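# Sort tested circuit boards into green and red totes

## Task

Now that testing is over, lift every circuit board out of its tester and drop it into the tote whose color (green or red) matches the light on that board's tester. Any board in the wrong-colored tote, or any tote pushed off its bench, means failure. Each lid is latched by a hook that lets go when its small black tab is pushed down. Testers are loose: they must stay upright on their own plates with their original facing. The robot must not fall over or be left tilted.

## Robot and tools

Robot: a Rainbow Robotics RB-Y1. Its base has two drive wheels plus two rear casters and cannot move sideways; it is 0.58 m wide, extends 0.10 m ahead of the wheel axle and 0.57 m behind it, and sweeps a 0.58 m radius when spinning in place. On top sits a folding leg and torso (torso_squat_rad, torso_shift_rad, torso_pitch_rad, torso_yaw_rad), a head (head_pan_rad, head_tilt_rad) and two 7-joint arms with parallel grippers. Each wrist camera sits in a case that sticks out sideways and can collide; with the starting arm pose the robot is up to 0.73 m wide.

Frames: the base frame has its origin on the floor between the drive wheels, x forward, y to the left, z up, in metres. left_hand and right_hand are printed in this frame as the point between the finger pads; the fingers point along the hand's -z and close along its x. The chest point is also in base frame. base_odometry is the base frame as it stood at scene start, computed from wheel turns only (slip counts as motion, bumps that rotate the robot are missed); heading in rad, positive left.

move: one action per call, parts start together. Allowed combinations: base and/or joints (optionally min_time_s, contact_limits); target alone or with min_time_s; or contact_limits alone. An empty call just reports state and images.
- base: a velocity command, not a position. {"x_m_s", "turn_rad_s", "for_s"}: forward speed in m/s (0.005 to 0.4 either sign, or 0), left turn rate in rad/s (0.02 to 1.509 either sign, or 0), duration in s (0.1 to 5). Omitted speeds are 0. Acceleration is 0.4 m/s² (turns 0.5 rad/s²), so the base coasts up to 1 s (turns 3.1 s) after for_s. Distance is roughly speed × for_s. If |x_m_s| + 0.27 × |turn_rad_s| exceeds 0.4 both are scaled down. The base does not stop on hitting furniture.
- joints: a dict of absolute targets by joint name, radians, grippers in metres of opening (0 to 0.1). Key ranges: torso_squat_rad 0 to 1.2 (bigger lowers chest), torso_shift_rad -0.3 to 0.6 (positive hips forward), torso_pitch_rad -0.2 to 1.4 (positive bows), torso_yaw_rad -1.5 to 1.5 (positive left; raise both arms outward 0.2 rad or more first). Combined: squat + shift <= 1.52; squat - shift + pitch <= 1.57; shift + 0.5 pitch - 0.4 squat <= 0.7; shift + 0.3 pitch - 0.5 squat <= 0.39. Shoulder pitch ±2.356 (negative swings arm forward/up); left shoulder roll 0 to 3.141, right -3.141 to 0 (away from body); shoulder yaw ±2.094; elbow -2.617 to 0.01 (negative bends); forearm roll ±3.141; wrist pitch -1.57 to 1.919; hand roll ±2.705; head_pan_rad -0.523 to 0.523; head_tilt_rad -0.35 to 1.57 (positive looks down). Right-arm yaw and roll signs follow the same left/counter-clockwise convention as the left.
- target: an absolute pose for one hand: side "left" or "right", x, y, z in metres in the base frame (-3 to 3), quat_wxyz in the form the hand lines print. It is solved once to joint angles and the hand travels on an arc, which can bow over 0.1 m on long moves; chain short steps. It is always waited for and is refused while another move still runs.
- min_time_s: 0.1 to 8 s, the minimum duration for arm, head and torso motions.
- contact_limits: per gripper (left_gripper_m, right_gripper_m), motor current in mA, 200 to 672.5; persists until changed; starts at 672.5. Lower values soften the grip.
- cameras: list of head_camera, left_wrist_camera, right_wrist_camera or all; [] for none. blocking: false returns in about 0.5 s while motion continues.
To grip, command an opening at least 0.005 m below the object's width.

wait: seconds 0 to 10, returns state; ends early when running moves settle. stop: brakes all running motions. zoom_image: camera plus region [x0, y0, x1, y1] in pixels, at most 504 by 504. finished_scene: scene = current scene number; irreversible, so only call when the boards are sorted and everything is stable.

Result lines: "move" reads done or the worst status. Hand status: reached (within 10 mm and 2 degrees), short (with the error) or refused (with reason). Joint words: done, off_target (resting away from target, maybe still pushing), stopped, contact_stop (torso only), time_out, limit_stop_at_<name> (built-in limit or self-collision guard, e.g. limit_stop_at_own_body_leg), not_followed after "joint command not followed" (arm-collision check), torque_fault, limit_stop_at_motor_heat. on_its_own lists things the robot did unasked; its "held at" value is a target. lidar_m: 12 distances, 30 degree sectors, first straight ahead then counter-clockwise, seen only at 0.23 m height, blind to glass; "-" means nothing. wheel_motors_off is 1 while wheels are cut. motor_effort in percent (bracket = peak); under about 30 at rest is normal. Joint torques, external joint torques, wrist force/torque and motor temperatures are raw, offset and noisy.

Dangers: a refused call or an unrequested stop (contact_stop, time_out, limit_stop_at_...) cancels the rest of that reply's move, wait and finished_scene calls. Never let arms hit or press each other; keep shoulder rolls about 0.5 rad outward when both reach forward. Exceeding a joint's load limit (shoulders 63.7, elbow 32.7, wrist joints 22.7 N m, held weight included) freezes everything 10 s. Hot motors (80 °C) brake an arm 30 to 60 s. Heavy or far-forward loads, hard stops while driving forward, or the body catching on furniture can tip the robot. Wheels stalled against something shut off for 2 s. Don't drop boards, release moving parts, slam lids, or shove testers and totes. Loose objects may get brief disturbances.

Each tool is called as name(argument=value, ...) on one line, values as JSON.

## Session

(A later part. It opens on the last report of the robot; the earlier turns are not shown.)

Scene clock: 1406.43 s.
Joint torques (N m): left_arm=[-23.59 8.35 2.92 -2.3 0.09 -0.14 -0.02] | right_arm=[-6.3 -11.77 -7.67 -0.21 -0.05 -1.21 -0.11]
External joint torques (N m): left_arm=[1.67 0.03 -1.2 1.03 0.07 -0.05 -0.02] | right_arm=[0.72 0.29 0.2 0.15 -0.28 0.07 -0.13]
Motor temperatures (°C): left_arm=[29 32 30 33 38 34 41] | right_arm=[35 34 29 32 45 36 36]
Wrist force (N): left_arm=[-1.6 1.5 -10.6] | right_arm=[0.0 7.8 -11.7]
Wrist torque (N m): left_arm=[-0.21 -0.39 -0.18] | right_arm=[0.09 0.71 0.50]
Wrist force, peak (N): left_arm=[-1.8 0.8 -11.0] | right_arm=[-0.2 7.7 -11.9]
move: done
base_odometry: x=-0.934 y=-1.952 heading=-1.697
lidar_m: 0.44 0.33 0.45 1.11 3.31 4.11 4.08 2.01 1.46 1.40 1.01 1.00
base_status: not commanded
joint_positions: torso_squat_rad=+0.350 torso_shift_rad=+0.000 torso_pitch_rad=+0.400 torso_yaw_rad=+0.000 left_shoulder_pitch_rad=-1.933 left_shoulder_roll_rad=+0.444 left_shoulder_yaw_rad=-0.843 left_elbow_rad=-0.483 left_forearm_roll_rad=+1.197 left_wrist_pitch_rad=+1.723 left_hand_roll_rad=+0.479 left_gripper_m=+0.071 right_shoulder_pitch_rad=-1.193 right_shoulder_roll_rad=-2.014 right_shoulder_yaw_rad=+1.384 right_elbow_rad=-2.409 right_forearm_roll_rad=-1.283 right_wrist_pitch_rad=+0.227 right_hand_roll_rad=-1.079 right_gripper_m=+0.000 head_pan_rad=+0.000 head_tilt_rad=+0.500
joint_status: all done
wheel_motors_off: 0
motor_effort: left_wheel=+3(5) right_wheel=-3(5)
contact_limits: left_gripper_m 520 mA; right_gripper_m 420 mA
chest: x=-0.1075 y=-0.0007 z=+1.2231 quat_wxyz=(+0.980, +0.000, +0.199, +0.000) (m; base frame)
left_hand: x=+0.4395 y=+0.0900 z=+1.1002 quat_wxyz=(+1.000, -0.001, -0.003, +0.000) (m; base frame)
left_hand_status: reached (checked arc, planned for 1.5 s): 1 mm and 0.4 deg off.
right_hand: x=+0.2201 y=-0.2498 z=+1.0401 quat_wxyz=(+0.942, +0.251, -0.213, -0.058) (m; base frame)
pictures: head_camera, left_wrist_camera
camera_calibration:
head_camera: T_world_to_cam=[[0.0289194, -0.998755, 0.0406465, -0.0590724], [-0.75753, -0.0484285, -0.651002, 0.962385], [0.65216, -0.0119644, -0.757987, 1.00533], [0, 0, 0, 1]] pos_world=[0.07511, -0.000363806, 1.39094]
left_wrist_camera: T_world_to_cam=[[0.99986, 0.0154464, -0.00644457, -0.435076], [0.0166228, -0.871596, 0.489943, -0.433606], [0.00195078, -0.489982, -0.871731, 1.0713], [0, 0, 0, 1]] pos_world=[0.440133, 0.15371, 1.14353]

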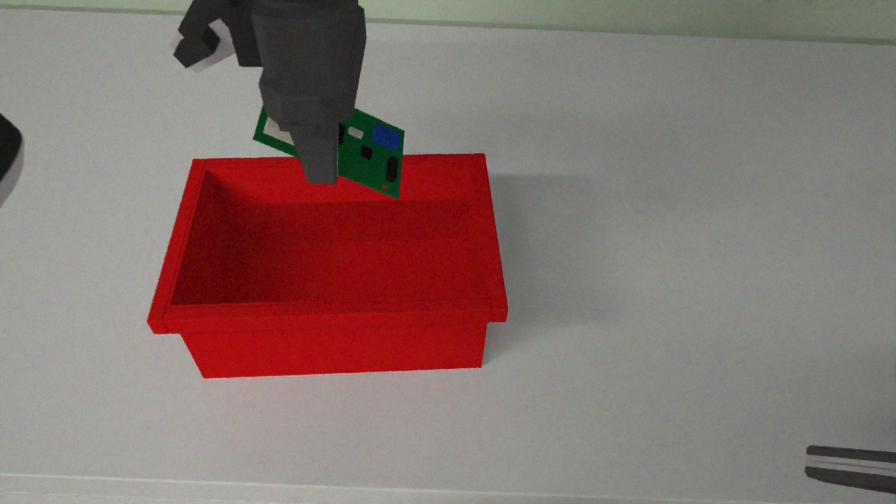

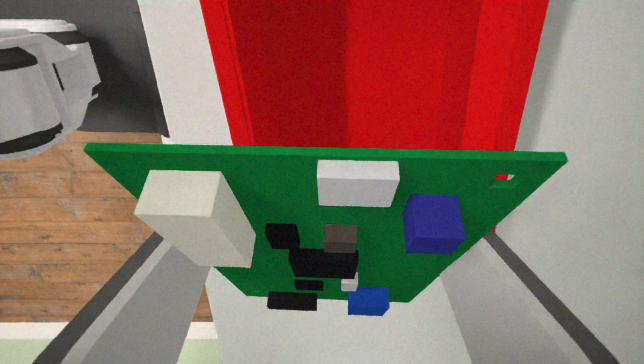

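move(target={"side":"left","x":0.438,"y":0.155,"z":1.1,"quat_wxyz":[1,0,0,0]}, min_time_s=1, cameras=[])

move(target={"side":"left","x":0.438,"y":0.155,"z":1.035,"quat_wxyz":[1,0,0,0]}, min_time_s=1.5, cameras=["head_camera","left_wrist_camera"])

zoom_image(camera="head_camera", region=[130, 50, 530, 400])

Scene clock: 1430.93 s.
Joint torques (N m): left_arm=[-22.96 8.84 7.24 -3.58 0.49 0.16 -0.22] | right_arm=[-6.08 -11.27 -7.2 -0.4 0.01 -1.33 -0.11]
External joint torques (N m): left_arm=[1.68 0.24 1.41 -0.41 0.47 0.24 -0.22] | right_arm=[0.94 0.78 0.66 -0.04 -0.22 -0.06 -0.13]
Motor temperatures (°C): left_arm=[30 32 30 33 38 34 41] | right_arm=[35 34 29 32 45 36 36]
Wrist force (N): left_arm=[-1.6 1.3 -10.2] | right_arm=[-0.1 7.7 -11.5]
Wrist torque (N m): left_arm=[-0.21 -0.40 -0.21] | right_arm=[0.12 0.68 0.50]
Wrist force, peak (N): left_arm=[-1.5 1.6 -10.9] | right_arm=[-0.3 8.0 -11.9]
move: done
base_odometry: x=-0.934 y=-1.952 heading=-1.697
lidar_m: 0.44 0.33 0.45 1.11 3.31 4.11 4.07 2.02 1.46 1.40 1.01 1.01
base_status: not commanded
joint_positions: torso_squat_rad=+0.350 torso_shift_rad=+0.000 torso_pitch_rad=+0.400 torso_yaw_rad=+0.000 left_shoulder_pitch_rad=-1.816 left_shoulder_roll_rad=+0.643 left_shoulder_yaw_rad=-0.816 left_elbow_rad=-0.718 left_forearm_roll_rad=+1.223 left_wrist_pitch_rad=+1.775 left_hand_roll_rad=+0.474 left_gripper_m=+0.071 right_shoulder_pitch_rad=-1.193 right_shoulder_roll_rad=-2.014 right_shoulder_yaw_rad=+1.384 right_elbow_rad=-2.409 right_forearm_roll_rad=-1.283 right_wrist_pitch_rad=+0.227 right_hand_roll_rad=-1.079 right_gripper_m=+0.000 head_pan_rad=+0.000 head_tilt_rad=+0.500
joint_status: all done
wheel_motors_off: 0
motor_effort: left_wheel=+3(5) right_wheel=-4(5)
contact_limits: left_gripper_m 520 mA; right_gripper_m 420 mA
chest: x=-0.1075 y=-0.0007 z=+1.2231 quat_wxyz=(+0.980, +0.000, +0.199, +0.000) (m; base frame)
left_hand: x=+0.4379 y=+0.1550 z=+1.1000 quat_wxyz=(+1.000, +0.000, +0.001, +0.000) (m; base frame)
left_hand_status: reached (checked arc, planned for 1.0 s): 0 mm and 0.1 deg off.
right_hand: x=+0.2201 y=-0.2498 z=+1.0401 quat_wxyz=(+0.942, +0.251, -0.213, -0.058) (m; base frame)
pictures: none
No camera images: "cameras" was empty.

Scene clock: 1432.77 s.
Joint torques (N m): left_arm=[-22.41 6.89 4.72 -3.81 0.09 -0.38 0.41] | right_arm=[-6.08 -11.46 -7.56 -0.22 0.09 -1.19 -0.16]
External joint torques (N m): left_arm=[2.05 -1.78 -1.35 -0.51 0.08 -0.3 0.41] | right_arm=[0.93 0.59 0.3 0.14 -0.14 0.08 -0.19]
Motor temperatures (°C): left_arm=[30 32 30 33 38 34 41] | right_arm=[35 34 29 32 45 36 36]
Wrist force (N): left_arm=[-1.6 1.1 -10.3] | right_arm=[0.1 7.8 -11.4]
Wrist torque (N m): left_arm=[-0.17 -0.38 -0.20] | right_arm=[0.09 0.72 0.50]
Wrist force, peak (N): left_arm=[-1.9 1.4 -10.5] | right_arm=[0.0 7.8 -11.9]
move: done
base_odometry: x=-0.934 y=-1.952 heading=-1.697
lidar_m: 0.45 0.33 0.44 1.11 3.30 4.11 4.08 2.01 1.46 1.40 1.02 1.01
base_status: not commanded
joint_positions: torso_squat_rad=+0.350 torso_shift_rad=+0.000 torso_pitch_rad=+0.400 torso_yaw_rad=+0.000 left_shoulder_pitch_rad=-1.694 left_shoulder_roll_rad=+0.618 left_shoulder_yaw_rad=-0.837 left_elbow_rad=-0.746 left_forearm_roll_rad=+1.194 left_wrist_pitch_rad=+1.653 left_hand_roll_rad=+0.483 left_gripper_m=+0.071 right_shoulder_pitch_rad=-1.193 right_shoulder_roll_rad=-2.014 right_shoulder_yaw_rad=+1.384 right_elbow_rad=-2.409 right_forearm_roll_rad=-1.283 right_wrist_pitch_rad=+0.227 right_hand_roll_rad=-1.079 right_gripper_m=+0.000 head_pan_rad=+0.000 head_tilt_rad=+0.500
joint_status: all done
wheel_motors_off: 0
motor_effort: left_wheel=+3(5) right_wheel=-3(4)
contact_limits: left_gripper_m 520 mA; right_gripper_m 420 mA
chest: x=-0.1075 y=-0.0007 z=+1.2231 quat_wxyz=(+0.980, +0.000, +0.199, +0.000) (m; base frame)
left_hand: x=+0.4375 y=+0.1555 z=+1.0355 quat_wxyz=(+1.000, +0.000, -0.001, +0.000) (m; base frame)
left_hand_status: reached (checked arc, planned for 1.5 s): 1 mm and 0.2 deg off.
right_hand: x=+0.2201 y=-0.2498 z=+1.0401 quat_wxyz=(+0.942, +0.251, -0.213, -0.058) (m; base frame)
pictures: head_camera, left_wrist_camera
camera_calibration:
head_camera: T_world_to_cam=[[0.028926, -0.998755, 0.0406462, -0.0590717], [-0.757529, -0.0484334, -0.651002, 0.962385], [0.65216, -0.0119598, -0.757987, 1.00533], [0, 0, 0, 1]] pos_world=[0.07511, -0.000363105, 1.39094]
left_wrist_camera: T_world_to_cam=[[0.999832, 0.0157268, -0.00944284, -0.431465], [0.0183353, -0.872585, 0.488119, -0.343531], [-0.000563128, -0.48821, -0.872726, 1.04889], [0, 0, 0, 1]] pos_world=[0.438282, 0.219106, 1.07901]

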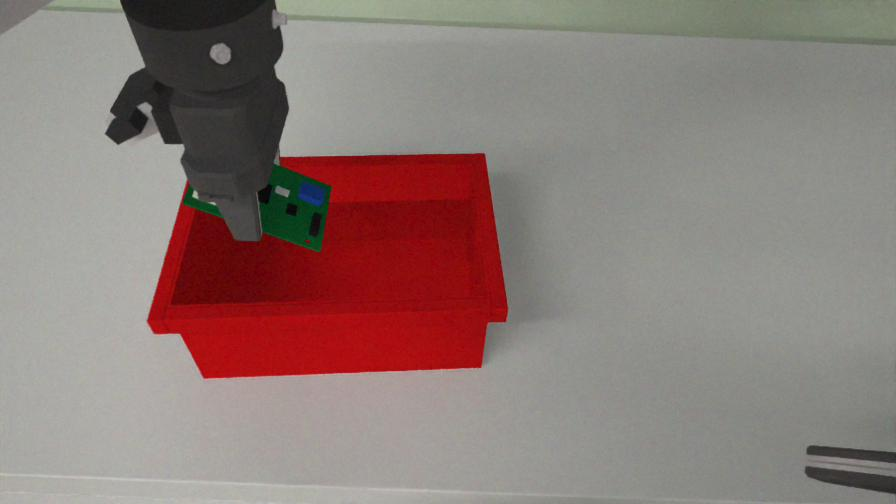

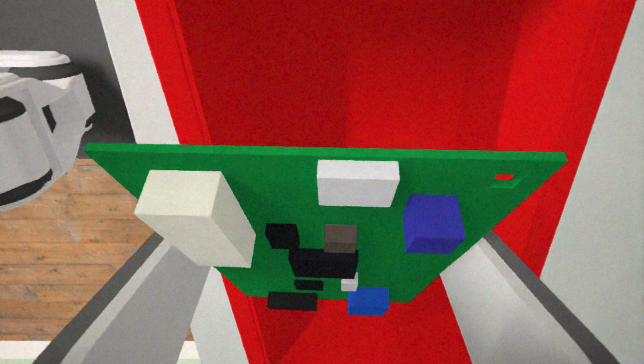

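Scaled by 1.260 from the camera's 896x504 image, which has a finer 1280x720 frame.

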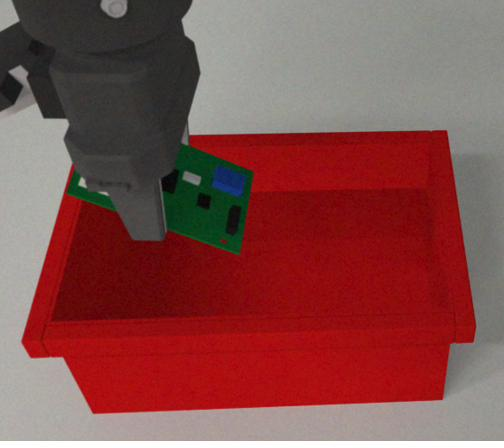

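move(target={"side":"left","x":0.44,"y":0.115,"z":1.0,"quat_wxyz":[0.995,-0.1,0,0]}, min_time_s=1.5, cameras=["head_camera"])

move(target={"side":"left","x":0.44,"y":0.115,"z":0.965,"quat_wxyz":[0.99,-0.14,0,0]}, min_time_s=1.5, cameras=["head_camera","left_wrist_camera"])

Scene clock: 1440.23 s.
Joint torques (N m): left_arm=[-22.13 6.48 6.92 -2.79 0.73 -0.62 -0.24] | right_arm=[-6.18 -11.58 -7.34 -0.33 -0.09 -1.23 -0.05]
External joint torques (N m): left_arm=[2.33 -2.05 1.26 1.37 0.36 -0.37 -0.24] | right_arm=[0.83 0.48 0.52 0.03 -0.32 0.04 -0.07]
Motor temperatures (°C): left_arm=[30 32 30 33 38 34 41] | right_arm=[35 34 29 32 45 36 36]
Wrist force (N): left_arm=[-1.6 2.8 -10.4] | right_arm=[-0.3 7.7 -11.7]
Wrist torque (N m): left_arm=[-0.26 -0.42 -0.24] | right_arm=[0.12 0.66 0.50]
Wrist force, peak (N): left_arm=[-1.6 2.4 -10.6] | right_arm=[-0.2 8.0 -11.9]
move: done
base_odometry: x=-0.934 y=-1.952 heading=-1.697
lidar_m: 0.44 0.33 0.46 1.11 3.32 4.11 4.07 2.01 1.47 1.41 1.02 1.01
base_status: not commanded
joint_positions: torso_squat_rad=+0.350 torso_shift_rad=+0.000 torso_pitch_rad=+0.400 torso_yaw_rad=+0.000 left_shoulder_pitch_rad=-1.624 left_shoulder_roll_rad=+0.559 left_shoulder_yaw_rad=-0.760 left_elbow_rad=-0.670 left_forearm_roll_rad=+1.267 left_wrist_pitch_rad=+1.509 left_hand_roll_rad=+0.420 left_gripper_m=+0.071 right_shoulder_pitch_rad=-1.193 right_shoulder_roll_rad=-2.014 right_shoulder_yaw_rad=+1.384 right_elbow_rad=-2.409 right_forearm_roll_rad=-1.283 right_wrist_pitch_rad=+0.227 right_hand_roll_rad=-1.079 right_gripper_m=+0.000 head_pan_rad=+0.000 head_tilt_rad=+0.500
joint_status: all done
wheel_motors_off: 0
motor_effort: left_wheel=+3(5) right_wheel=-4(5)
contact_limits: left_gripper_m 520 mA; right_gripper_m 420 mA
chest: x=-0.1075 y=-0.0007 z=+1.2231 quat_wxyz=(+0.980, +0.000, +0.199, +0.000) (m; base frame)
left_hand: x=+0.4396 y=+0.1154 z=+1.0003 quat_wxyz=(+0.995, -0.099, -0.002, +0.001) (m; base frame)
left_hand_status: reached (checked arc, planned for 1.5 s): 1 mm and 0.3 deg off.
right_hand: x=+0.2201 y=-0.2498 z=+1.0401 quat_wxyz=(+0.942, +0.251, -0.213, -0.058) (m; base frame)
pictures: head_camera
camera_calibration:
head_camera: T_world_to_cam=[[0.0289259, -0.998755, 0.0406459, -0.0590716], [-0.75753, -0.0484331, -0.651002, 0.962385], [0.65216, -0.0119597, -0.757987, 1.00533], [0, 0, 0, 1]] pos_world=[0.0751102, -0.000363321, 1.39094]

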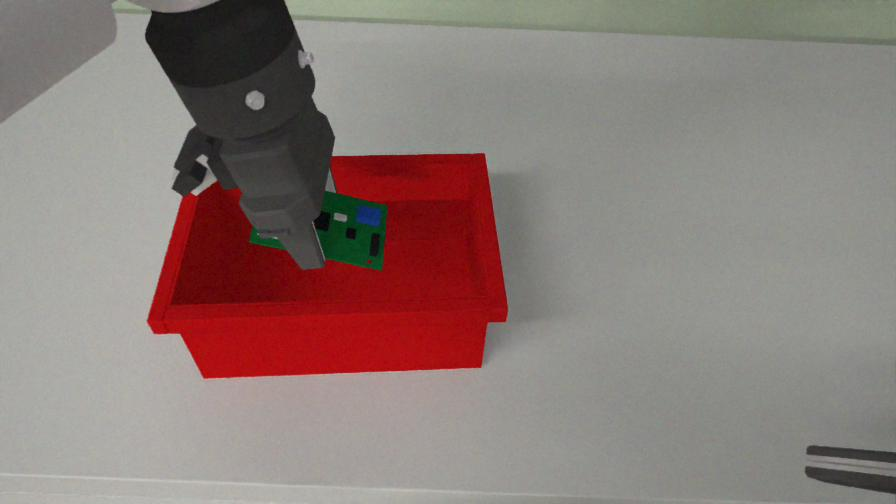

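Scene clock: 1442.07 s.
Joint torques (N m): left_arm=[-21.86 6.63 6.06 -3.18 0.9 -0.59 -0.25] | right_arm=[-6.14 -11.36 -7.42 -0.26 0.01 -1.19 -0.13]
External joint torques (N m): left_arm=[2.4 -1.95 1.08 1.31 0.38 -0.33 -0.25] | right_arm=[0.87 0.7 0.45 0.1 -0.22 0.08 -0.15]
Motor temperatures (°C): left_arm=[30 32 30 33 38 34 41] | right_arm=[35 34 29 32 45 36 36]
Wrist force (N): left_arm=[-1.4 2.9 -10.2] | right_arm=[-0.2 7.7 -11.6]
Wrist torque (N m): left_arm=[-0.24 -0.37 -0.24] | right_arm=[0.11 0.66 0.49]
Wrist force, peak (N): left_arm=[-1.7 2.7 -10.4] | right_arm=[0.0 8.0 -11.9]
move: done
base_odometry: x=-0.934 y=-1.952 heading=-1.697
lidar_m: 0.44 0.34 0.45 1.12 3.31 4.11 4.07 2.02 1.46 1.40 1.02 1.01
base_status: not commanded
joint_positions: torso_squat_rad=+0.350 torso_shift_rad=+0.000 torso_pitch_rad=+0.400 torso_yaw_rad=+0.000 left_shoulder_pitch_rad=-1.570 left_shoulder_roll_rad=+0.527 left_shoulder_yaw_rad=-0.727 left_elbow_rad=-0.573 left_forearm_roll_rad=+1.302 left_wrist_pitch_rad=+1.413 left_hand_roll_rad=+0.310 left_gripper_m=+0.071 right_shoulder_pitch_rad=-1.193 right_shoulder_roll_rad=-2.014 right_shoulder_yaw_rad=+1.384 right_elbow_rad=-2.409 right_forearm_roll_rad=-1.283 right_wrist_pitch_rad=+0.227 right_hand_roll_rad=-1.079 right_gripper_m=+0.000 head_pan_rad=+0.000 head_tilt_rad=+0.500
joint_status: all done
wheel_motors_off: 0
motor_effort: left_wheel=+3(5) right_wheel=-5(5)
contact_limits: left_gripper_m 520 mA; right_gripper_m 420 mA
chest: x=-0.1075 y=-0.0007 z=+1.2231 quat_wxyz=(+0.980, +0.000, +0.199, +0.000) (m; base frame)
left_hand: x=+0.4396 y=+0.1152 z=+0.9652 quat_wxyz=(+0.990, -0.140, -0.003, +0.001) (m; base frame)
left_hand_status: reached (checked arc, planned for 1.5 s): 1 mm and 0.3 deg off.
right_hand: x=+0.2201 y=-0.2498 z=+1.0401 quat_wxyz=(+0.942, +0.251, -0.213, -0.058) (m; base frame)
pictures: head_camera, left_wrist_camera
camera_calibration:
head_camera: T_world_to_cam=[[0.0289259, -0.998755, 0.040646, -0.0590716], [-0.75753, -0.0484332, -0.651002, 0.962385], [0.65216, -0.0119597, -0.757987, 1.00533], [0, 0, 0, 1]] pos_world=[0.0751101, -0.000363239, 1.39094]
left_wrist_camera: T_world_to_cam=[[0.999853, 0.0131499, -0.0109771, -0.431789], [0.0170522, -0.703336, 0.710653, -0.57809], [0.00162439, -0.710736, -0.703457, 0.829177], [0, 0, 0, 1]] pos_world=[0.440237, 0.188413, 0.989372]

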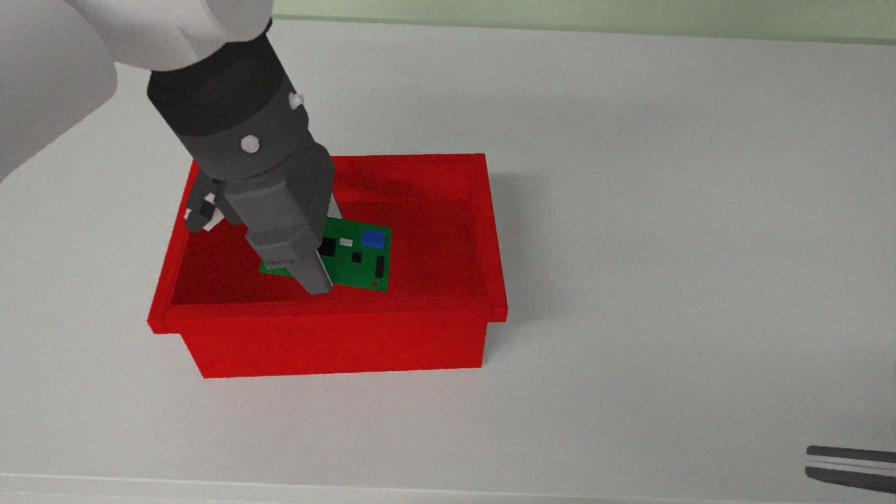

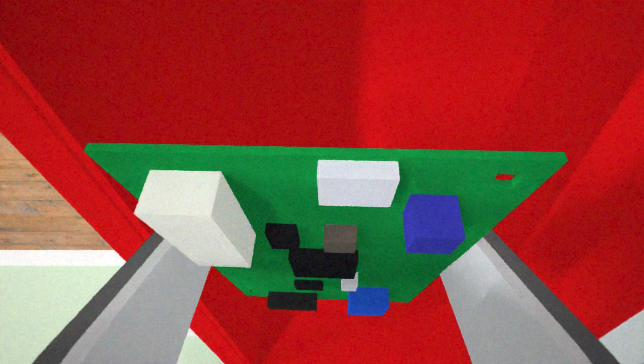

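move(target={"side":"left","x":0.44,"y":0.095,"z":0.94,"quat_wxyz":[0.99,-0.14,0,0]}, min_time_s=1.5, cameras=[])

move(target={"side":"left","x":0.44,"y":0.095,"z":0.925,"quat_wxyz":[0.99,-0.14,0,0]}, min_time_s=1, cameras=["head_camera"])

zoom_image(camera="head_camera", region=[130, 100, 530, 400])

Scene clock: 1449.37 s.
Joint torques (N m): left_arm=[-23.96 6.33 1.84 -3.18 0.49 -0.45 -0.19] | right_arm=[-6.05 -11.32 -7.18 -0.18 -0.04 -1.22 -0.07]
External joint torques (N m): left_arm=[0.6 -1.7 -1.38 1.3 -0.04 -0.23 -0.19] | right_arm=[0.96 0.74 0.69 0.18 -0.27 0.06 -0.09]
Motor temperatures (°C): left_arm=[30 32 30 33 38 34 41] | right_arm=[35 34 29 32 45 36 36]
Wrist force (N): left_arm=[-1.3 3.2 -10.1] | right_arm=[-0.1 8.0 -11.5]
Wrist torque (N m): left_arm=[-0.29 -0.38 -0.24] | right_arm=[0.07 0.69 0.50]
Wrist force, peak (N): left_arm=[-1.7 3.1 -10.4] | right_arm=[-0.3 8.1 -11.7]
move: done
base_odometry: x=-0.934 y=-1.952 heading=-1.697
lidar_m: 0.43 0.34 0.45 1.11 3.31 4.10 4.06 2.02 1.46 1.40 1.01 1.00
base_status: not commanded
joint_positions: torso_squat_rad=+0.350 torso_shift_rad=+0.000 torso_pitch_rad=+0.400 torso_yaw_rad=+0.000 left_shoulder_pitch_rad=-1.622 left_shoulder_roll_rad=+0.400 left_shoulder_yaw_rad=-0.733 left_elbow_rad=-0.337 left_forearm_roll_rad=+1.294 left_wrist_pitch_rad=+1.329 left_hand_roll_rad=+0.215 left_gripper_m=+0.071 right_shoulder_pitch_rad=-1.193 right_shoulder_roll_rad=-2.014 right_shoulder_yaw_rad=+1.384 right_elbow_rad=-2.409 right_forearm_roll_rad=-1.283 right_wrist_pitch_rad=+0.227 right_hand_roll_rad=-1.079 right_gripper_m=+0.000 head_pan_rad=+0.000 head_tilt_rad=+0.500
joint_status: all done
wheel_motors_off: 0
motor_effort: left_wheel=+3(5) right_wheel=-4(5)
contact_limits: left_gripper_m 520 mA; right_gripper_m 420 mA
chest: x=-0.1075 y=-0.0007 z=+1.2231 quat_wxyz=(+0.980, +0.000, +0.199, +0.000) (m; base frame)
left_hand: x=+0.4395 y=+0.0952 z=+0.9401 quat_wxyz=(+0.990, -0.140, -0.004, +0.001) (m; base frame)
left_hand_status: reached (checked arc, planned for 1.5 s): 1 mm and 0.5 deg off.
right_hand: x=+0.2201 y=-0.2498 z=+1.0401 quat_wxyz=(+0.942, +0.251, -0.213, -0.058) (m; base frame)
pictures: none
No camera images: "cameras" was empty.

Scene clock: 1450.70 s.
Joint torques (N m): left_arm=[-22.34 6.25 3.89 -3.19 0.55 -0.5 -0.22] | right_arm=[-6.6 -11.52 -7.2 -0.38 -0.05 -1.31 -0.07]
External joint torques (N m): left_arm=[2.12 -1.65 1.21 1.24 0.04 -0.27 -0.22] | right_arm=[0.41 0.53 0.67 -0.02 -0.28 -0.04 -0.1]
Motor temperatures (°C): left_arm=[30 32 30 33 38 34 41] | right_arm=[35 34 29 32 45 36 36]
Wrist force (N): left_arm=[-1.7 2.9 -9.8] | right_arm=[-0.2 8.1 -11.7]
Wrist torque (N m): left_arm=[-0.25 -0.42 -0.21] | right_arm=[0.07 0.68 0.49]
Wrist force, peak (N): left_arm=[-1.6 2.8 -10.2] | right_arm=[0.0 8.1 -11.8]
move: done
base_odometry: x=-0.934 y=-1.952 heading=-1.697
lidar_m: 0.44 0.33 0.45 1.11 3.30 4.11 4.07 2.02 1.47 1.40 1.01 1.01
base_status: not commanded
joint_positions: torso_squat_rad=+0.350 torso_shift_rad=+0.000 torso_pitch_rad=+0.400 torso_yaw_rad=+0.000 left_shoulder_pitch_rad=-1.620 left_shoulder_roll_rad=+0.368 left_shoulder_yaw_rad=-0.731 left_elbow_rad=-0.267 left_forearm_roll_rad=+1.294 left_wrist_pitch_rad=+1.277 left_hand_roll_rad=+0.172 left_gripper_m=+0.071 right_shoulder_pitch_rad=-1.193 right_shoulder_roll_rad=-2.014 right_shoulder_yaw_rad=+1.384 right_elbow_rad=-2.409 right_forearm_roll_rad=-1.283 right_wrist_pitch_rad=+0.227 right_hand_roll_rad=-1.079 right_gripper_m=+0.000 head_pan_rad=+0.000 head_tilt_rad=+0.500
joint_status: all done
wheel_motors_off: 0
motor_effort: left_wheel=+2(5) right_wheel=-3(5)
contact_limits: left_gripper_m 520 mA; right_gripper_m 420 mA
chest: x=-0.1075 y=-0.0007 z=+1.2231 quat_wxyz=(+0.980, +0.000, +0.199, +0.000) (m; base frame)
left_hand: x=+0.4396 y=+0.0952 z=+0.9253 quat_wxyz=(+0.990, -0.140, -0.012, +0.002) (m; base frame)
left_hand_status: reached (checked arc, as near as the solve gets, planned for 1.0 s): 1 mm and 1.4 deg off.
right_hand: x=+0.2201 y=-0.2498 z=+1.0401 quat_wxyz=(+0.942, +0.251, -0.213, -0.058) (m; base frame)
pictures: head_camera
camera_calibration:
head_camera: T_world_to_cam=[[0.0289258, -0.998755, 0.0406458, -0.0590715], [-0.75753, -0.048433, -0.651002, 0.962385], [0.65216, -0.0119597, -0.757987, 1.00533], [0, 0, 0, 1]] pos_world=[0.0751103, -0.000363422, 1.39094]

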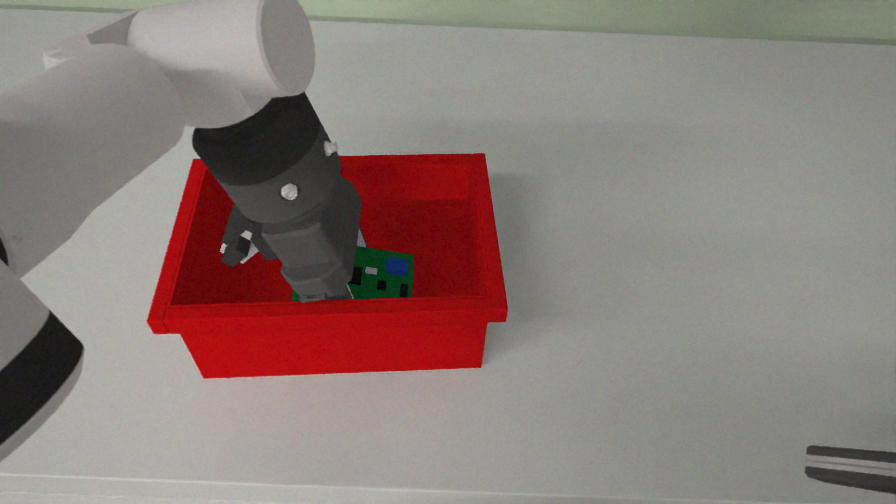

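Scaled by 1.260 from the camera's 896x504 image, which has a finer 1280x720 frame.

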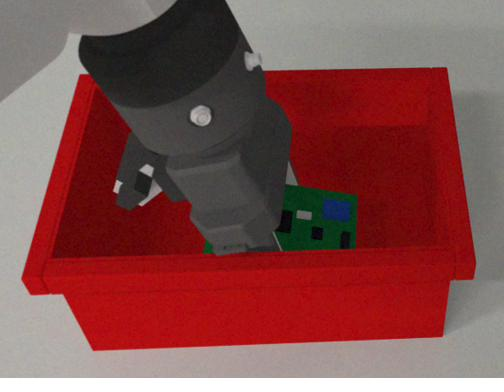

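move(joints={"torso_squat_rad":0.39}, min_time_s=1, cameras=[])

move(joints={"left_gripper_m":0.083}, cameras=["head_camera","left_wrist_camera"])

Scene clock: 1463.17 s.
Joint torques (N m): left_arm=[-22.11 6.09 3.51 -3.19 0.57 -0.15 -0.21] | right_arm=[-6.16 -11.28 -7.57 -0.23 -0.1 -1.2 -0.09]
External joint torques (N m): left_arm=[2.36 -1.8 0.84 1.24 0.05 0.08 -0.2] | right_arm=[0.85 0.77 0.3 0.13 -0.32 0.08 -0.12]
Motor temperatures (°C): left_arm=[30 32 30 33 38 34 41] | right_arm=[35 34 29 32 45 36 36]
Wrist force (N): left_arm=[-0.1 2.3 -5.7] | right_arm=[-0.2 7.5 -11.3]
Wrist torque (N m): left_arm=[-0.13 -0.20 -0.20] | right_arm=[0.14 0.67 0.50]
Wrist force, peak (N): left_arm=[-1.7 2.9 -10.3] | right_arm=[-0.2 8.1 -12.0]
move: done
base_odometry: x=-0.934 y=-1.952 heading=-1.697
lidar_m: 0.45 0.34 0.45 1.11 3.31 4.11 4.08 2.01 1.46 1.40 1.01 1.01
base_status: not commanded
joint_positions: torso_squat_rad=+0.390 torso_shift_rad=+0.000 torso_pitch_rad=+0.400 torso_yaw_rad=+0.000 left_shoulder_pitch_rad=-1.620 left_shoulder_roll_rad=+0.368 left_shoulder_yaw_rad=-0.731 left_elbow_rad=-0.267 left_forearm_roll_rad=+1.294 left_wrist_pitch_rad=+1.277 left_hand_roll_rad=+0.172 left_gripper_m=+0.071 right_shoulder_pitch_rad=-1.193 right_shoulder_roll_rad=-2.014 right_shoulder_yaw_rad=+1.384 right_elbow_rad=-2.409 right_forearm_roll_rad=-1.283 right_wrist_pitch_rad=+0.227 right_hand_roll_rad=-1.079 right_gripper_m=+0.000 head_pan_rad=+0.000 head_tilt_rad=+0.500
joint_status: all done
wheel_motors_off: 0
motor_effort: left_wheel=+3(4) right_wheel=-3(5)
contact_limits: left_gripper_m 520 mA; right_gripper_m 420 mA
chest: x=-0.1076 y=-0.0007 z=+1.2130 quat_wxyz=(+0.980, +0.000, +0.199, +0.000) (m; base frame)
left_hand: x=+0.4396 y=+0.0952 z=+0.9154 quat_wxyz=(+0.990, -0.140, -0.012, +0.002) (m; base frame)
right_hand: x=+0.2200 y=-0.2498 z=+1.0301 quat_wxyz=(+0.942, +0.251, -0.213, -0.058) (m; base frame)
pictures: none
No camera images: "cameras" was empty.

Scene clock: 1463.77 s.
Joint torques (N m): left_arm=[-21.99 6.29 3.44 -3.29 0.56 -0.01 -0.14] | right_arm=[-6.08 -11.62 -7.58 -0.32 0.03 -1.26 -0.06]
External joint torques (N m): left_arm=[2.48 -1.61 0.76 1.15 0.04 0.22 -0.13] | right_arm=[0.94 0.43 0.29 0.04 -0.2 0.02 -0.08]
Motor temperatures (°C): left_arm=[30 32 30 33 38 34 41] | right_arm=[35 34 29 32 45 36 36]
Wrist force (N): left_arm=[-0.8 2.5 -9.2] | right_arm=[-0.1 7.6 -11.8]
Wrist torque (N m): left_arm=[-0.22 -0.45 -0.21] | right_arm=[0.11 0.68 0.49]
Wrist force, peak (N): left_arm=[-0.3 2.8 -9.4] | right_arm=[-0.1 7.7 -11.9]
move: done
base_odometry: x=-0.934 y=-1.952 heading=-1.697
lidar_m: 0.44 0.33 0.45 1.12 3.32 4.11 4.08 2.02 1.47 1.41 1.02 1.01
base_status: not commanded
joint_positions: torso_squat_rad=+0.390 torso_shift_rad=+0.000 torso_pitch_rad=+0.400 torso_yaw_rad=+0.000 left_shoulder_pitch_rad=-1.620 left_shoulder_roll_rad=+0.368 left_shoulder_yaw_rad=-0.731 left_elbow_rad=-0.267 left_forearm_roll_rad=+1.294 left_wrist_pitch_rad=+1.277 left_hand_roll_rad=+0.172 left_gripper_m=+0.083 right_shoulder_pitch_rad=-1.193 right_shoulder_roll_rad=-2.014 right_shoulder_yaw_rad=+1.384 right_elbow_rad=-2.409 right_forearm_roll_rad=-1.283 right_wrist_pitch_rad=+0.227 right_hand_roll_rad=-1.079 right_gripper_m=+0.000 head_pan_rad=+0.000 head_tilt_rad=+0.500
joint_status: all done
wheel_motors_off: 0
motor_effort: left_wheel=+3(4) right_wheel=-4(5)
contact_limits: left_gripper_m 520 mA; right_gripper_m 420 mA
chest: x=-0.1076 y=-0.0007 z=+1.2130 quat_wxyz=(+0.980, +0.000, +0.199, +0.000) (m; base frame)
left_hand: x=+0.4397 y=+0.0952 z=+0.9154 quat_wxyz=(+0.990, -0.140, -0.012, +0.002) (m; base frame)
right_hand: x=+0.2200 y=-0.2498 z=+1.0300 quat_wxyz=(+0.942, +0.251, -0.213, -0.058) (m; base frame)
pictures: head_camera, left_wrist_camera
camera_calibration:
head_camera: T_world_to_cam=[[0.0289191, -0.998755, 0.0406505, -0.0586583], [-0.757419, -0.048433, -0.65113, 0.955918], [0.652288, -0.0119594, -0.757876, 0.997596], [0, 0, 0, 1]] pos_world=[0.0750064, -0.000356651, 1.38087]
left_wrist_camera: T_world_to_cam=[[0.999816, 0.017891, 0.00692948, -0.448968], [0.00763203, -0.702238, 0.711901, -0.553911], [0.0176028, -0.711717, -0.702246, 0.77184], [0, 0, 0, 1]] pos_world=[0.439526, 0.168387, 0.939462]

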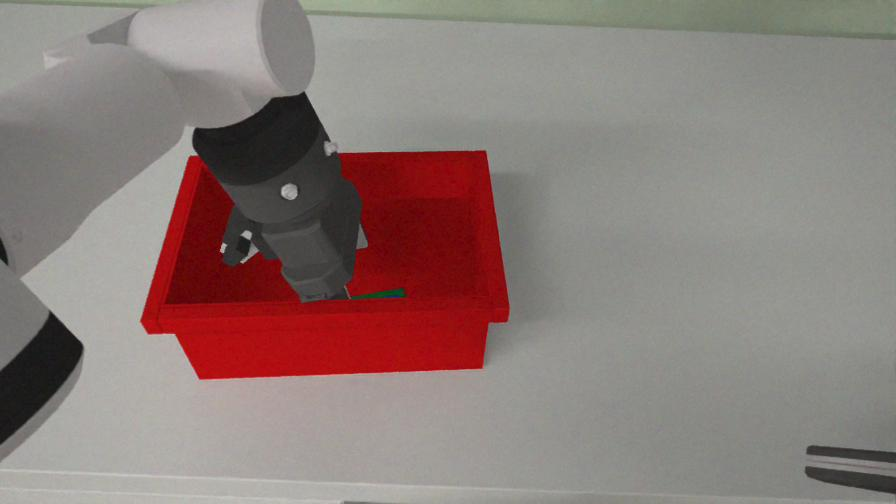

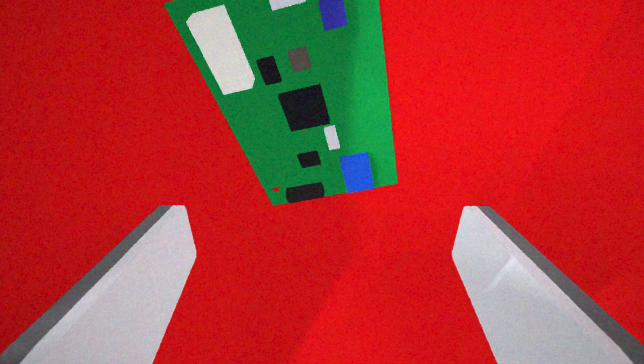

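move(target={"side":"left","x":0.43,"y":0.11,"z":1.02,"quat_wxyz":[0.995,-0.1,0,0]}, min_time_s=1.2, cameras=[])

move(target={"side":"left","x":0.42,"y":0.13,"z":1.12,"quat_wxyz":[1,0,0,0]}, min_time_s=1, cameras=[])

move(target={"side":"left","x":0.34,"y":0.2,"z":1.12,"quat_wxyz":[0.998,0,0,-0.057]}, min_time_s=1, cameras=[])

move(target={"side":"left","x":0.25,"y":0.3,"z":1.08,"quat_wxyz":[0.998,0,0,-0.057]}, min_time_s=1, cameras=["head_camera"])

Scene clock: 1475.50 s.
Joint torques (N m): left_arm=[-22.63 8.34 5.3 -4.23 0.5 -0.22 0.07] | right_arm=[-6.15 -11.39 -7.29 -0.27 0.08 -1.29 -0.13]
External joint torques (N m): left_arm=[1.51 -0.16 -1.36 -0.13 0.14 0.05 0.07] | right_arm=[0.87 0.66 0.58 0.09 -0.15 -0.02 -0.15]
Motor temperatures (°C): left_arm=[30 32 29 33 38 34 41] | right_arm=[35 34 29 32 45 36 36]
Wrist force (N): left_arm=[-1.6 2.5 -9.7] | right_arm=[-0.6 7.8 -11.5]
Wrist torque (N m): left_arm=[-0.24 -0.43 -0.23] | right_arm=[0.09 0.61 0.50]
Wrist force, peak (N): left_arm=[-1.8 3.4 -10.3] | right_arm=[-0.3 7.8 -12.0]
move: done
base_odometry: x=-0.934 y=-1.952 heading=-1.697
lidar_m: 0.44 0.33 0.45 1.12 3.31 4.11 4.07 2.01 1.46 1.40 1.02 1.01
base_status: not commanded
joint_positions: torso_squat_rad=+0.390 torso_shift_rad=+0.000 torso_pitch_rad=+0.400 torso_yaw_rad=+0.000 left_shoulder_pitch_rad=-1.622 left_shoulder_roll_rad=+0.614 left_shoulder_yaw_rad=-0.737 left_elbow_rad=-0.825 left_forearm_roll_rad=+1.280 left_wrist_pitch_rad=+1.590 left_hand_roll_rad=+0.517 left_gripper_m=+0.083 right_shoulder_pitch_rad=-1.193 right_shoulder_roll_rad=-2.014 right_shoulder_yaw_rad=+1.384 right_elbow_rad=-2.409 right_forearm_roll_rad=-1.283 right_wrist_pitch_rad=+0.227 right_hand_roll_rad=-1.079 right_gripper_m=+0.000 head_pan_rad=+0.000 head_tilt_rad=+0.500
joint_status: all done
wheel_motors_off: 0
motor_effort: left_wheel=+3(5) right_wheel=-3(5)
contact_limits: left_gripper_m 520 mA; right_gripper_m 420 mA
chest: x=-0.1076 y=-0.0007 z=+1.2130 quat_wxyz=(+0.980, +0.000, +0.199, +0.000) (m; base frame)
left_hand: x=+0.4300 y=+0.1099 z=+1.0201 quat_wxyz=(+0.995, -0.100, +0.001, +0.000) (m; base frame)
left_hand_status: reached (checked arc, planned for 1.2 s): 0 mm and 0.1 deg off.
right_hand: x=+0.2200 y=-0.2498 z=+1.0300 quat_wxyz=(+0.942, +0.251, -0.213, -0.058) (m; base frame)
pictures: none
No camera images: "cameras" was empty.

Scene clock: 1476.83 s.
Joint torques (N m): left_arm=[-22.85 9.03 5.24 -3.28 0.11 0 0.38] | right_arm=[-5.85 -11.29 -7.68 -0.29 -0.01 -1.31 -0.1]
External joint torques (N m): left_arm=[1.33 0.76 -1.49 -0.27 0.09 0.08 0.38] | right_arm=[1.17 0.76 0.19 0.07 -0.24 -0.04 -0.12]
Motor temperatures (°C): left_arm=[30 32 29 33 38 34 41] | right_arm=[35 34 29 32 45 36 36]
Wrist force (N): left_arm=[-1.7 1.1 -9.9] | right_arm=[-0.3 7.8 -11.6]
Wrist torque (N m): left_arm=[-0.14 -0.41 -0.24] | right_arm=[0.08 0.67 0.50]
Wrist force, peak (N): left_arm=[-1.6 2.3 -10.2] | right_arm=[0.1 7.8 -11.7]
move: done
base_odometry: x=-0.934 y=-1.952 heading=-1.697
lidar_m: 0.45 0.34 0.45 1.12 3.31 4.11 4.07 2.02 1.46 1.40 1.01 1.01
base_status: not commanded
joint_positions: torso_squat_rad=+0.390 torso_shift_rad=+0.000 torso_pitch_rad=+0.400 torso_yaw_rad=+0.000 left_shoulder_pitch_rad=-1.833 left_shoulder_roll_rad=+0.660 left_shoulder_yaw_rad=-0.788 left_elbow_rad=-0.873 left_forearm_roll_rad=+1.249 left_wrist_pitch_rad=+1.862 left_hand_roll_rad=+0.610 left_gripper_m=+0.083 right_shoulder_pitch_rad=-1.193 right_shoulder_roll_rad=-2.014 right_shoulder_yaw_rad=+1.384 right_elbow_rad=-2.409 right_forearm_roll_rad=-1.283 right_wrist_pitch_rad=+0.227 right_hand_roll_rad=-1.079 right_gripper_m=+0.000 head_pan_rad=+0.000 head_tilt_rad=+0.500
joint_status: all done
wheel_motors_off: 0
motor_effort: left_wheel=+2(4) right_wheel=-2(5)
contact_limits: left_gripper_m 520 mA; right_gripper_m 420 mA
chest: x=-0.1076 y=-0.0007 z=+1.2130 quat_wxyz=(+0.980, +0.000, +0.199, +0.000) (m; base frame)
left_hand: x=+0.4200 y=+0.1298 z=+1.1200 quat_wxyz=(+1.000, +0.000, +0.000, +0.000) (m; base frame)
left_hand_status: reached (checked arc, planned for 1.0 s): 0 mm and 0.0 deg off.
right_hand: x=+0.2200 y=-0.2498 z=+1.0300 quat_wxyz=(+0.942, +0.251, -0.213, -0.058) (m; base frame)
pictures: none
No camera images: "cameras" was empty.

Scene clock: 1478.23 s.
Joint torques (N m): left_arm=[-18.4 8.38 8.9 -0.72 0.1 -0.25 0.11] | right_arm=[-5.98 -11.51 -7.56 -0.29 -0.11 -1.33 -0.1]
External joint torques (N m): left_arm=[0.97 -0.23 -1.06 -0.27 0.07 -0.19 0.11] | right_arm=[1.03 0.54 0.31 0.07 -0.33 -0.06 -0.12]
Motor temperatures (°C): left_arm=[30 32 29 33 38 34 41] | right_arm=[35 34 29 32 45 36 36]
Wrist force (N): left_arm=[-1.9 1.1 -9.5] | right_arm=[-0.1 8.0 -11.3]
Wrist torque (N m): left_arm=[-0.19 -0.46 -0.22] | right_arm=[0.07 0.69 0.49]
Wrist force, peak (N): left_arm=[-2.0 0.7 -10.9] | right_arm=[0.0 8.1 -11.9]
move: done
base_odometry: x=-0.934 y=-1.952 heading=-1.697
lidar_m: 0.43 0.34 0.45 1.11 3.31 4.11 4.07 2.01 1.46 1.40 1.02 1.01
base_status: not commanded
joint_positions: torso_squat_rad=+0.390 torso_shift_rad=+0.000 torso_pitch_rad=+0.400 torso_yaw_rad=+0.000 left_shoulder_pitch_rad=-1.647 left_shoulder_roll_rad=+1.114 left_shoulder_yaw_rad=-0.862 left_elbow_rad=-1.560 left_forearm_roll_rad=+1.555 left_wrist_pitch_rad=+1.813 left_hand_roll_rad=+0.758 left_gripper_m=+0.083 right_shoulder_pitch_rad=-1.193 right_shoulder_roll_rad=-2.014 right_shoulder_yaw_rad=+1.384 right_elbow_rad=-2.409 right_forearm_roll_rad=-1.283 right_wrist_pitch_rad=+0.227 right_hand_roll_rad=-1.079 right_gripper_m=+0.000 head_pan_rad=+0.000 head_tilt_rad=+0.500
joint_status: all done
wheel_motors_off: 0
motor_effort: left_wheel=+3(5) right_wheel=-3(5)
contact_limits: left_gripper_m 520 mA; right_gripper_m 420 mA
chest: x=-0.1076 y=-0.0007 z=+1.2130 quat_wxyz=(+0.980, +0.000, +0.199, +0.000) (m; base frame)
left_hand: x=+0.3399 y=+0.1999 z=+1.1203 quat_wxyz=(+0.998, +0.000, +0.001, -0.057) (m; base frame)
left_hand_status: reached (checked arc, planned for 1.0 s): 0 mm and 0.1 deg off.
right_hand: x=+0.2201 y=-0.2497 z=+1.0300 quat_wxyz=(+0.942, +0.251, -0.213, -0.058) (m; base frame)
pictures: none
No camera images: "cameras" was empty.

Scene clock: 1479.57 s.
Joint torques (N m): left_arm=[-11.34 11.58 10.92 0.68 0.2 -0.27 -0.14] | right_arm=[-6.21 -11.48 -7.41 -0.23 -0.06 -1.27 -0.12]
External joint torques (N m): left_arm=[1.12 0.04 0.98 -0.26 0.17 -0.2 -0.14] | right_arm=[0.8 0.58 0.46 0.13 -0.29 0 -0.15]
Motor temperatures (°C): left_arm=[30 32 30 33 38 34 41] | right_arm=[35 34 29 32 45 36 36]
Wrist force (N): left_arm=[-2.1 1.1 -9.6] | right_arm=[-0.3 7.6 -11.6]
Wrist torque (N m): left_arm=[-0.18 -0.45 -0.22] | right_arm=[0.10 0.66 0.51]
Wrist force, peak (N): left_arm=[-2.4 1.4 -10.2] | right_arm=[0.1 8.0 -11.9]
move: done
base_odometry: x=-0.934 y=-1.952 heading=-1.697
lidar_m: 0.44 0.34 0.45 1.11 3.31 4.11 4.07 2.01 1.47 1.40 1.02 1.01
base_status: not commanded
joint_positions: torso_squat_rad=+0.390 torso_shift_rad=+0.000 torso_pitch_rad=+0.400 torso_yaw_rad=+0.000 left_shoulder_pitch_rad=-1.259 left_shoulder_roll_rad=+1.613 left_shoulder_yaw_rad=-0.778 left_elbow_rad=-2.014 left_forearm_roll_rad=+1.673 left_wrist_pitch_rad=+1.534 left_hand_roll_rad=+0.696 left_gripper_m=+0.083 right_shoulder_pitch_rad=-1.193 right_shoulder_roll_rad=-2.014 right_shoulder_yaw_rad=+1.384 right_elbow_rad=-2.409 right_forearm_roll_rad=-1.283 right_wrist_pitch_rad=+0.227 right_hand_roll_rad=-1.079 right_gripper_m=+0.000 head_pan_rad=+0.000 head_tilt_rad=+0.500
joint_status: all done
wheel_motors_off: 0
motor_effort: left_wheel=+4(5) right_wheel=-4(4)
contact_limits: left_gripper_m 520 mA; right_gripper_m 420 mA
chest: x=-0.1076 y=-0.0007 z=+1.2130 quat_wxyz=(+0.980, +0.000, +0.199, +0.000) (m; base frame)
left_hand: x=+0.2500 y=+0.3000 z=+1.0801 quat_wxyz=(+0.998, +0.000, +0.000, -0.057) (m; base frame)
left_hand_status: reached (checked arc, planned for 1.0 s): 0 mm and 0.1 deg off.
right_hand: x=+0.2200 y=-0.2498 z=+1.0300 quat_wxyz=(+0.942, +0.251, -0.213, -0.058) (m; base frame)
pictures: head_camera
camera_calibration:
head_camera: T_world_to_cam=[[0.0289502, -0.998754, 0.0406399, -0.0586412], [-0.757497, -0.0484482, -0.651039, 0.955824], [0.652197, -0.0119368, -0.757956, 0.997641], [0, 0, 0, 1]] pos_world=[0.0750729, -0.00035154, 1.38083]

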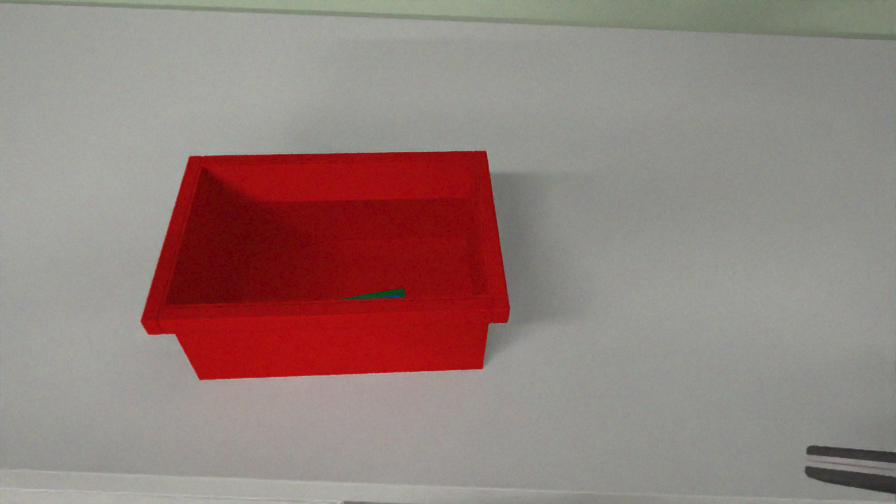

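move(base={"x_m_s":-0.25,"for_s":3.6}, cameras=[])

move(base={"turn_rad_s":0.8,"for_s":3.93}, joints={"torso_pitch_rad":0.1,"head_tilt_rad":0.35,"torso_squat_rad":0.35}, cameras=["head_camera"])

Scene clock: 1498.00 s.
Joint torques (N m): left_arm=[-11.27 11.23 10.54 0.71 0.14 -0.23 -0.08] | right_arm=[-6.1 -11.45 -7.41 -0.23 0 -1.24 -0.13]
External joint torques (N m): left_arm=[1.19 -0.31 0.6 -0.23 0.12 -0.16 -0.08] | right_arm=[0.91 0.6 0.46 0.13 -0.22 0.04 -0.15]
Motor temperatures (°C): left_arm=[30 32 30 33 38 34 41] | right_arm=[35 34 29 32 45 36 36]
Wrist force (N): left_arm=[-1.9 1.1 -9.7] | right_arm=[-0.4 7.9 -11.4]
Wrist torque (N m): left_arm=[-0.18 -0.43 -0.19] | right_arm=[0.07 0.66 0.50]
Wrist force, peak (N): left_arm=[-2.2 1.3 -10.1] | right_arm=[-0.2 8.0 -12.0]
move: done
base_odometry: x=-0.821 y=-1.060 heading=-1.696
lidar_m: 1.22 1.26 2.52 3.19 3.34 3.24 3.18 2.03 1.47 1.42 1.44 1.54
base_status: done (sent for 3.6 of 3.6 s)
joint_positions: torso_squat_rad=+0.390 torso_shift_rad=+0.000 torso_pitch_rad=+0.400 torso_yaw_rad=+0.000 left_shoulder_pitch_rad=-1.259 left_shoulder_roll_rad=+1.613 left_shoulder_yaw_rad=-0.778 left_elbow_rad=-2.014 left_forearm_roll_rad=+1.673 left_wrist_pitch_rad=+1.534 left_hand_roll_rad=+0.696 left_gripper_m=+0.083 right_shoulder_pitch_rad=-1.193 right_shoulder_roll_rad=-2.014 right_shoulder_yaw_rad=+1.384 right_elbow_rad=-2.409 right_forearm_roll_rad=-1.283 right_wrist_pitch_rad=+0.227 right_hand_roll_rad=-1.079 right_gripper_m=+0.000 head_pan_rad=+0.000 head_tilt_rad=+0.500
joint_status: not commanded
wheel_motors_off: 0
motor_effort: left_wheel=+5(21) right_wheel=-2(23)
contact_limits: left_gripper_m 520 mA; right_gripper_m 420 mA
chest: x=-0.1076 y=-0.0007 z=+1.2130 quat_wxyz=(+0.980, +0.000, +0.199, +0.000) (m; base frame)
left_hand: x=+0.2500 y=+0.3000 z=+1.0801 quat_wxyz=(+0.998, +0.000, +0.000, -0.057) (m; base frame)
right_hand: x=+0.2200 y=-0.2498 z=+1.0300 quat_wxyz=(+0.942, +0.251, -0.213, -0.058) (m; base frame)
pictures: none
No camera images: "cameras" was empty.

Scene clock: 1503.83 s.
Joint torques (N m): left_arm=[-11.5 8.76 10.33 2.22 -0.19 -0.47 -0.13] | right_arm=[-7.01 -8.26 -8.47 1.64 0.03 -1.39 -0.07]
External joint torques (N m): left_arm=[1.42 -0.05 0.48 -0.34 0.21 0 -0.11] | right_arm=[1.14 0.71 0.71 0.08 -0.32 0.09 -0.11]
Motor temperatures (°C): left_arm=[30 32 30 33 38 34 41] | right_arm=[35 34 29 32 45 36 36]
Wrist force (N): left_arm=[-3.6 0.9 -9.6] | right_arm=[-1.7 7.8 -10.7]
Wrist torque (N m): left_arm=[-0.16 -0.50 -0.19] | right_arm=[0.11 0.59 0.48]
Wrist force, peak (N): left_arm=[-3.5 1.2 -10.1] | right_arm=[0.1 7.3 -11.9]
move: done
base_odometry: x=-0.821 y=-1.059 heading=+1.450
lidar_m: 3.18 2.01 1.45 1.38 1.43 1.54 1.25 1.29 2.55 3.22 3.33 3.24
base_status: done (sent for 3.93 of 3.93 s)
joint_positions: torso_squat_rad=+0.350 torso_shift_rad=+0.000 torso_pitch_rad=+0.100 torso_yaw_rad=+0.000 left_shoulder_pitch_rad=-1.259 left_shoulder_roll_rad=+1.613 left_shoulder_yaw_rad=-0.778 left_elbow_rad=-2.014 left_forearm_roll_rad=+1.673 left_wrist_pitch_rad=+1.534 left_hand_roll_rad=+0.696 left_gripper_m=+0.083 right_shoulder_pitch_rad=-1.193 right_shoulder_roll_rad=-2.014 right_shoulder_yaw_rad=+1.384 right_elbow_rad=-2.409 right_forearm_roll_rad=-1.283 right_wrist_pitch_rad=+0.227 right_hand_roll_rad=-1.079 right_gripper_m=+0.000 head_pan_rad=+0.000 head_tilt_rad=+0.350
joint_status: all done
wheel_motors_off: 0
motor_effort: left_wheel=+2(30) right_wheel=+1(28)
contact_limits: left_gripper_m 520 mA; right_gripper_m 420 mA
chest: x=-0.1973 y=-0.0007 z=+1.2459 quat_wxyz=(+0.999, +0.000, +0.050, +0.000) (m; base frame)
left_hand: x=+0.1837 y=+0.2999 z=+1.2248 quat_wxyz=(+0.987, +0.009, -0.149, -0.056) (m; base frame)
right_hand: x=+0.1698 y=-0.2499 z=+1.1680 quat_wxyz=(+0.900, +0.257, -0.352, -0.020) (m; base frame)
pictures: head_camera
camera_calibration:
head_camera: T_world_to_cam=[[0.00805703, -0.998762, 0.0490963, -0.0721267], [-0.398796, -0.0482338, -0.91577, 1.31819], [0.917004, -0.012201, -0.39869, 0.656721], [0, 0, 0, 1]] pos_world=[-0.0759463, -0.000443507, 1.47253]

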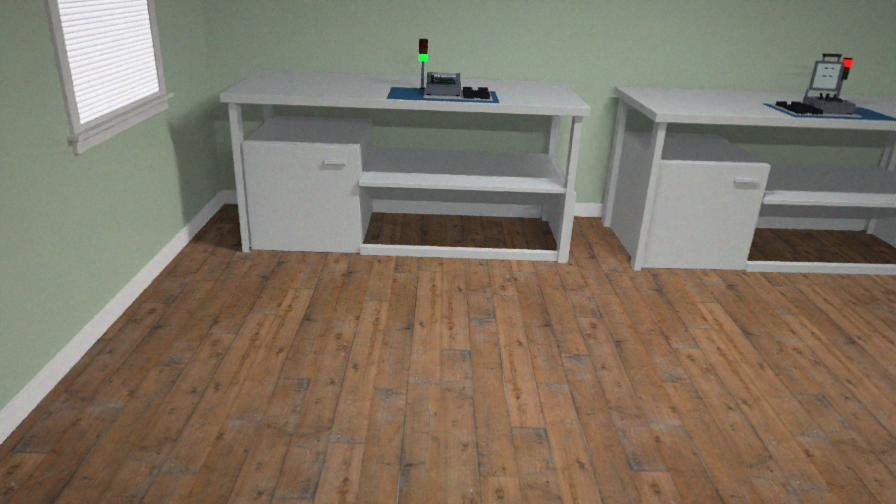

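move(base={"x_m_s":0.4,"for_s":4.8}, cameras=["head_camera"])

Scene clock: 1538.03 s.
Joint torques (N m): left_arm=[-11.91 8.55 10.18 2.24 -0.14 -0.52 -0.06] | right_arm=[-7.13 -8.2 -8.67 1.58 0.06 -1.38 -0.11]
External joint torques (N m): left_arm=[1.01 -0.27 0.33 -0.32 0.26 -0.05 -0.05] | right_arm=[1.01 0.77 0.51 0.02 -0.29 0.1 -0.15]
Motor temperatures (°C): left_arm=[30 32 30 32 38 34 41] | right_arm=[35 34 29 32 45 36 36]
Wrist force (N): left_arm=[-3.7 1.1 -9.7] | right_arm=[-1.8 7.6 -10.8]
Wrist torque (N m): left_arm=[-0.21 -0.53 -0.19] | right_arm=[0.11 0.59 0.47]
Wrist force, peak (N): left_arm=[-3.7 0.8 -9.9] | right_arm=[-1.8 7.8 -11.0]
move: done
base_odometry: x=-0.591 y=+0.847 heading=+1.451
lidar_m: 1.87 1.31 1.47 1.41 1.46 1.98 3.14 3.31 3.36 3.22 1.69 1.36
base_status: done (sent for 4.8 of 4.8 s)
joint_positions: torso_squat_rad=+0.350 torso_shift_rad=+0.000 torso_pitch_rad=+0.100 torso_yaw_rad=+0.000 left_shoulder_pitch_rad=-1.259 left_shoulder_roll_rad=+1.613 left_shoulder_yaw_rad=-0.778 left_elbow_rad=-2.014 left_forearm_roll_rad=+1.673 left_wrist_pitch_rad=+1.534 left_hand_roll_rad=+0.696 left_gripper_m=+0.083 right_shoulder_pitch_rad=-1.193 right_shoulder_roll_rad=-2.014 right_shoulder_yaw_rad=+1.384 right_elbow_rad=-2.409 right_forearm_roll_rad=-1.283 right_wrist_pitch_rad=+0.227 right_hand_roll_rad=-1.079 right_gripper_m=+0.000 head_pan_rad=+0.000 head_tilt_rad=+0.350
joint_status: not commanded
wheel_motors_off: 0
motor_effort: left_wheel=+2(29) right_wheel=-2(29)
contact_limits: left_gripper_m 520 mA; right_gripper_m 420 mA
chest: x=-0.1971 y=-0.0007 z=+1.2459 quat_wxyz=(+0.999, +0.000, +0.050, +0.000) (m; base frame)
left_hand: x=+0.1839 y=+0.2999 z=+1.2247 quat_wxyz=(+0.987, +0.009, -0.149, -0.056) (m; base frame)
right_hand: x=+0.1699 y=-0.2499 z=+1.1679 quat_wxyz=(+0.900, +0.257, -0.352, -0.020) (m; base frame)
pictures: head_camera
camera_calibration:
head_camera: T_world_to_cam=[[0.00807005, -0.998762, 0.0490942, -0.0721227], [-0.399035, -0.0482339, -0.915666, 1.31807], [0.9169, -0.0122008, -0.39893, 0.656861], [0, 0, 0, 1]] pos_world=[-0.0757373, -0.000443324, 1.4725]

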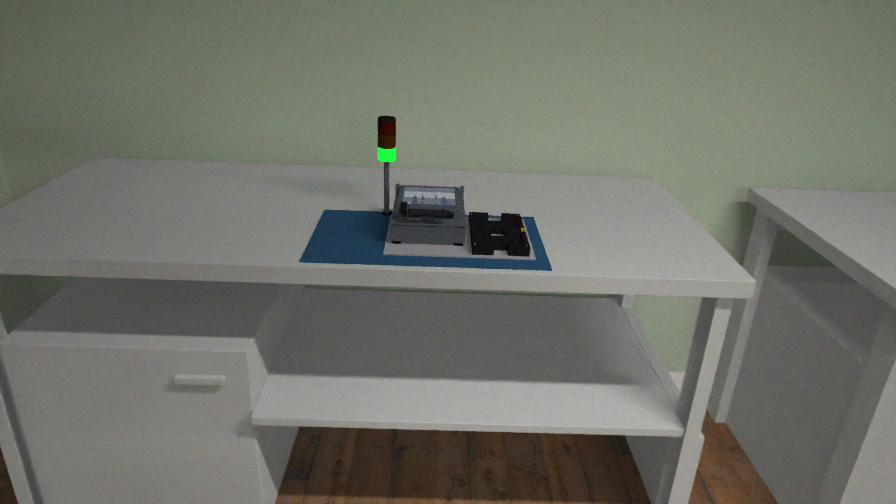

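zoom_image(camera="head_camera", region=[290, 100, 560, 280])

Scaled by 1.867 from the camera's 896x504 image, which has a finer 1280x720 frame.

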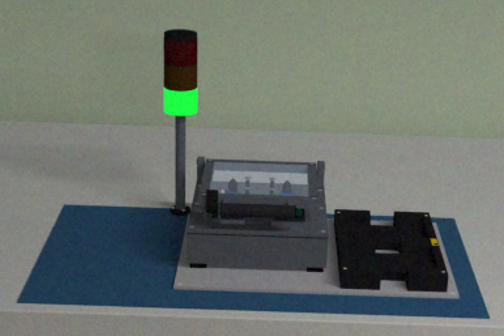

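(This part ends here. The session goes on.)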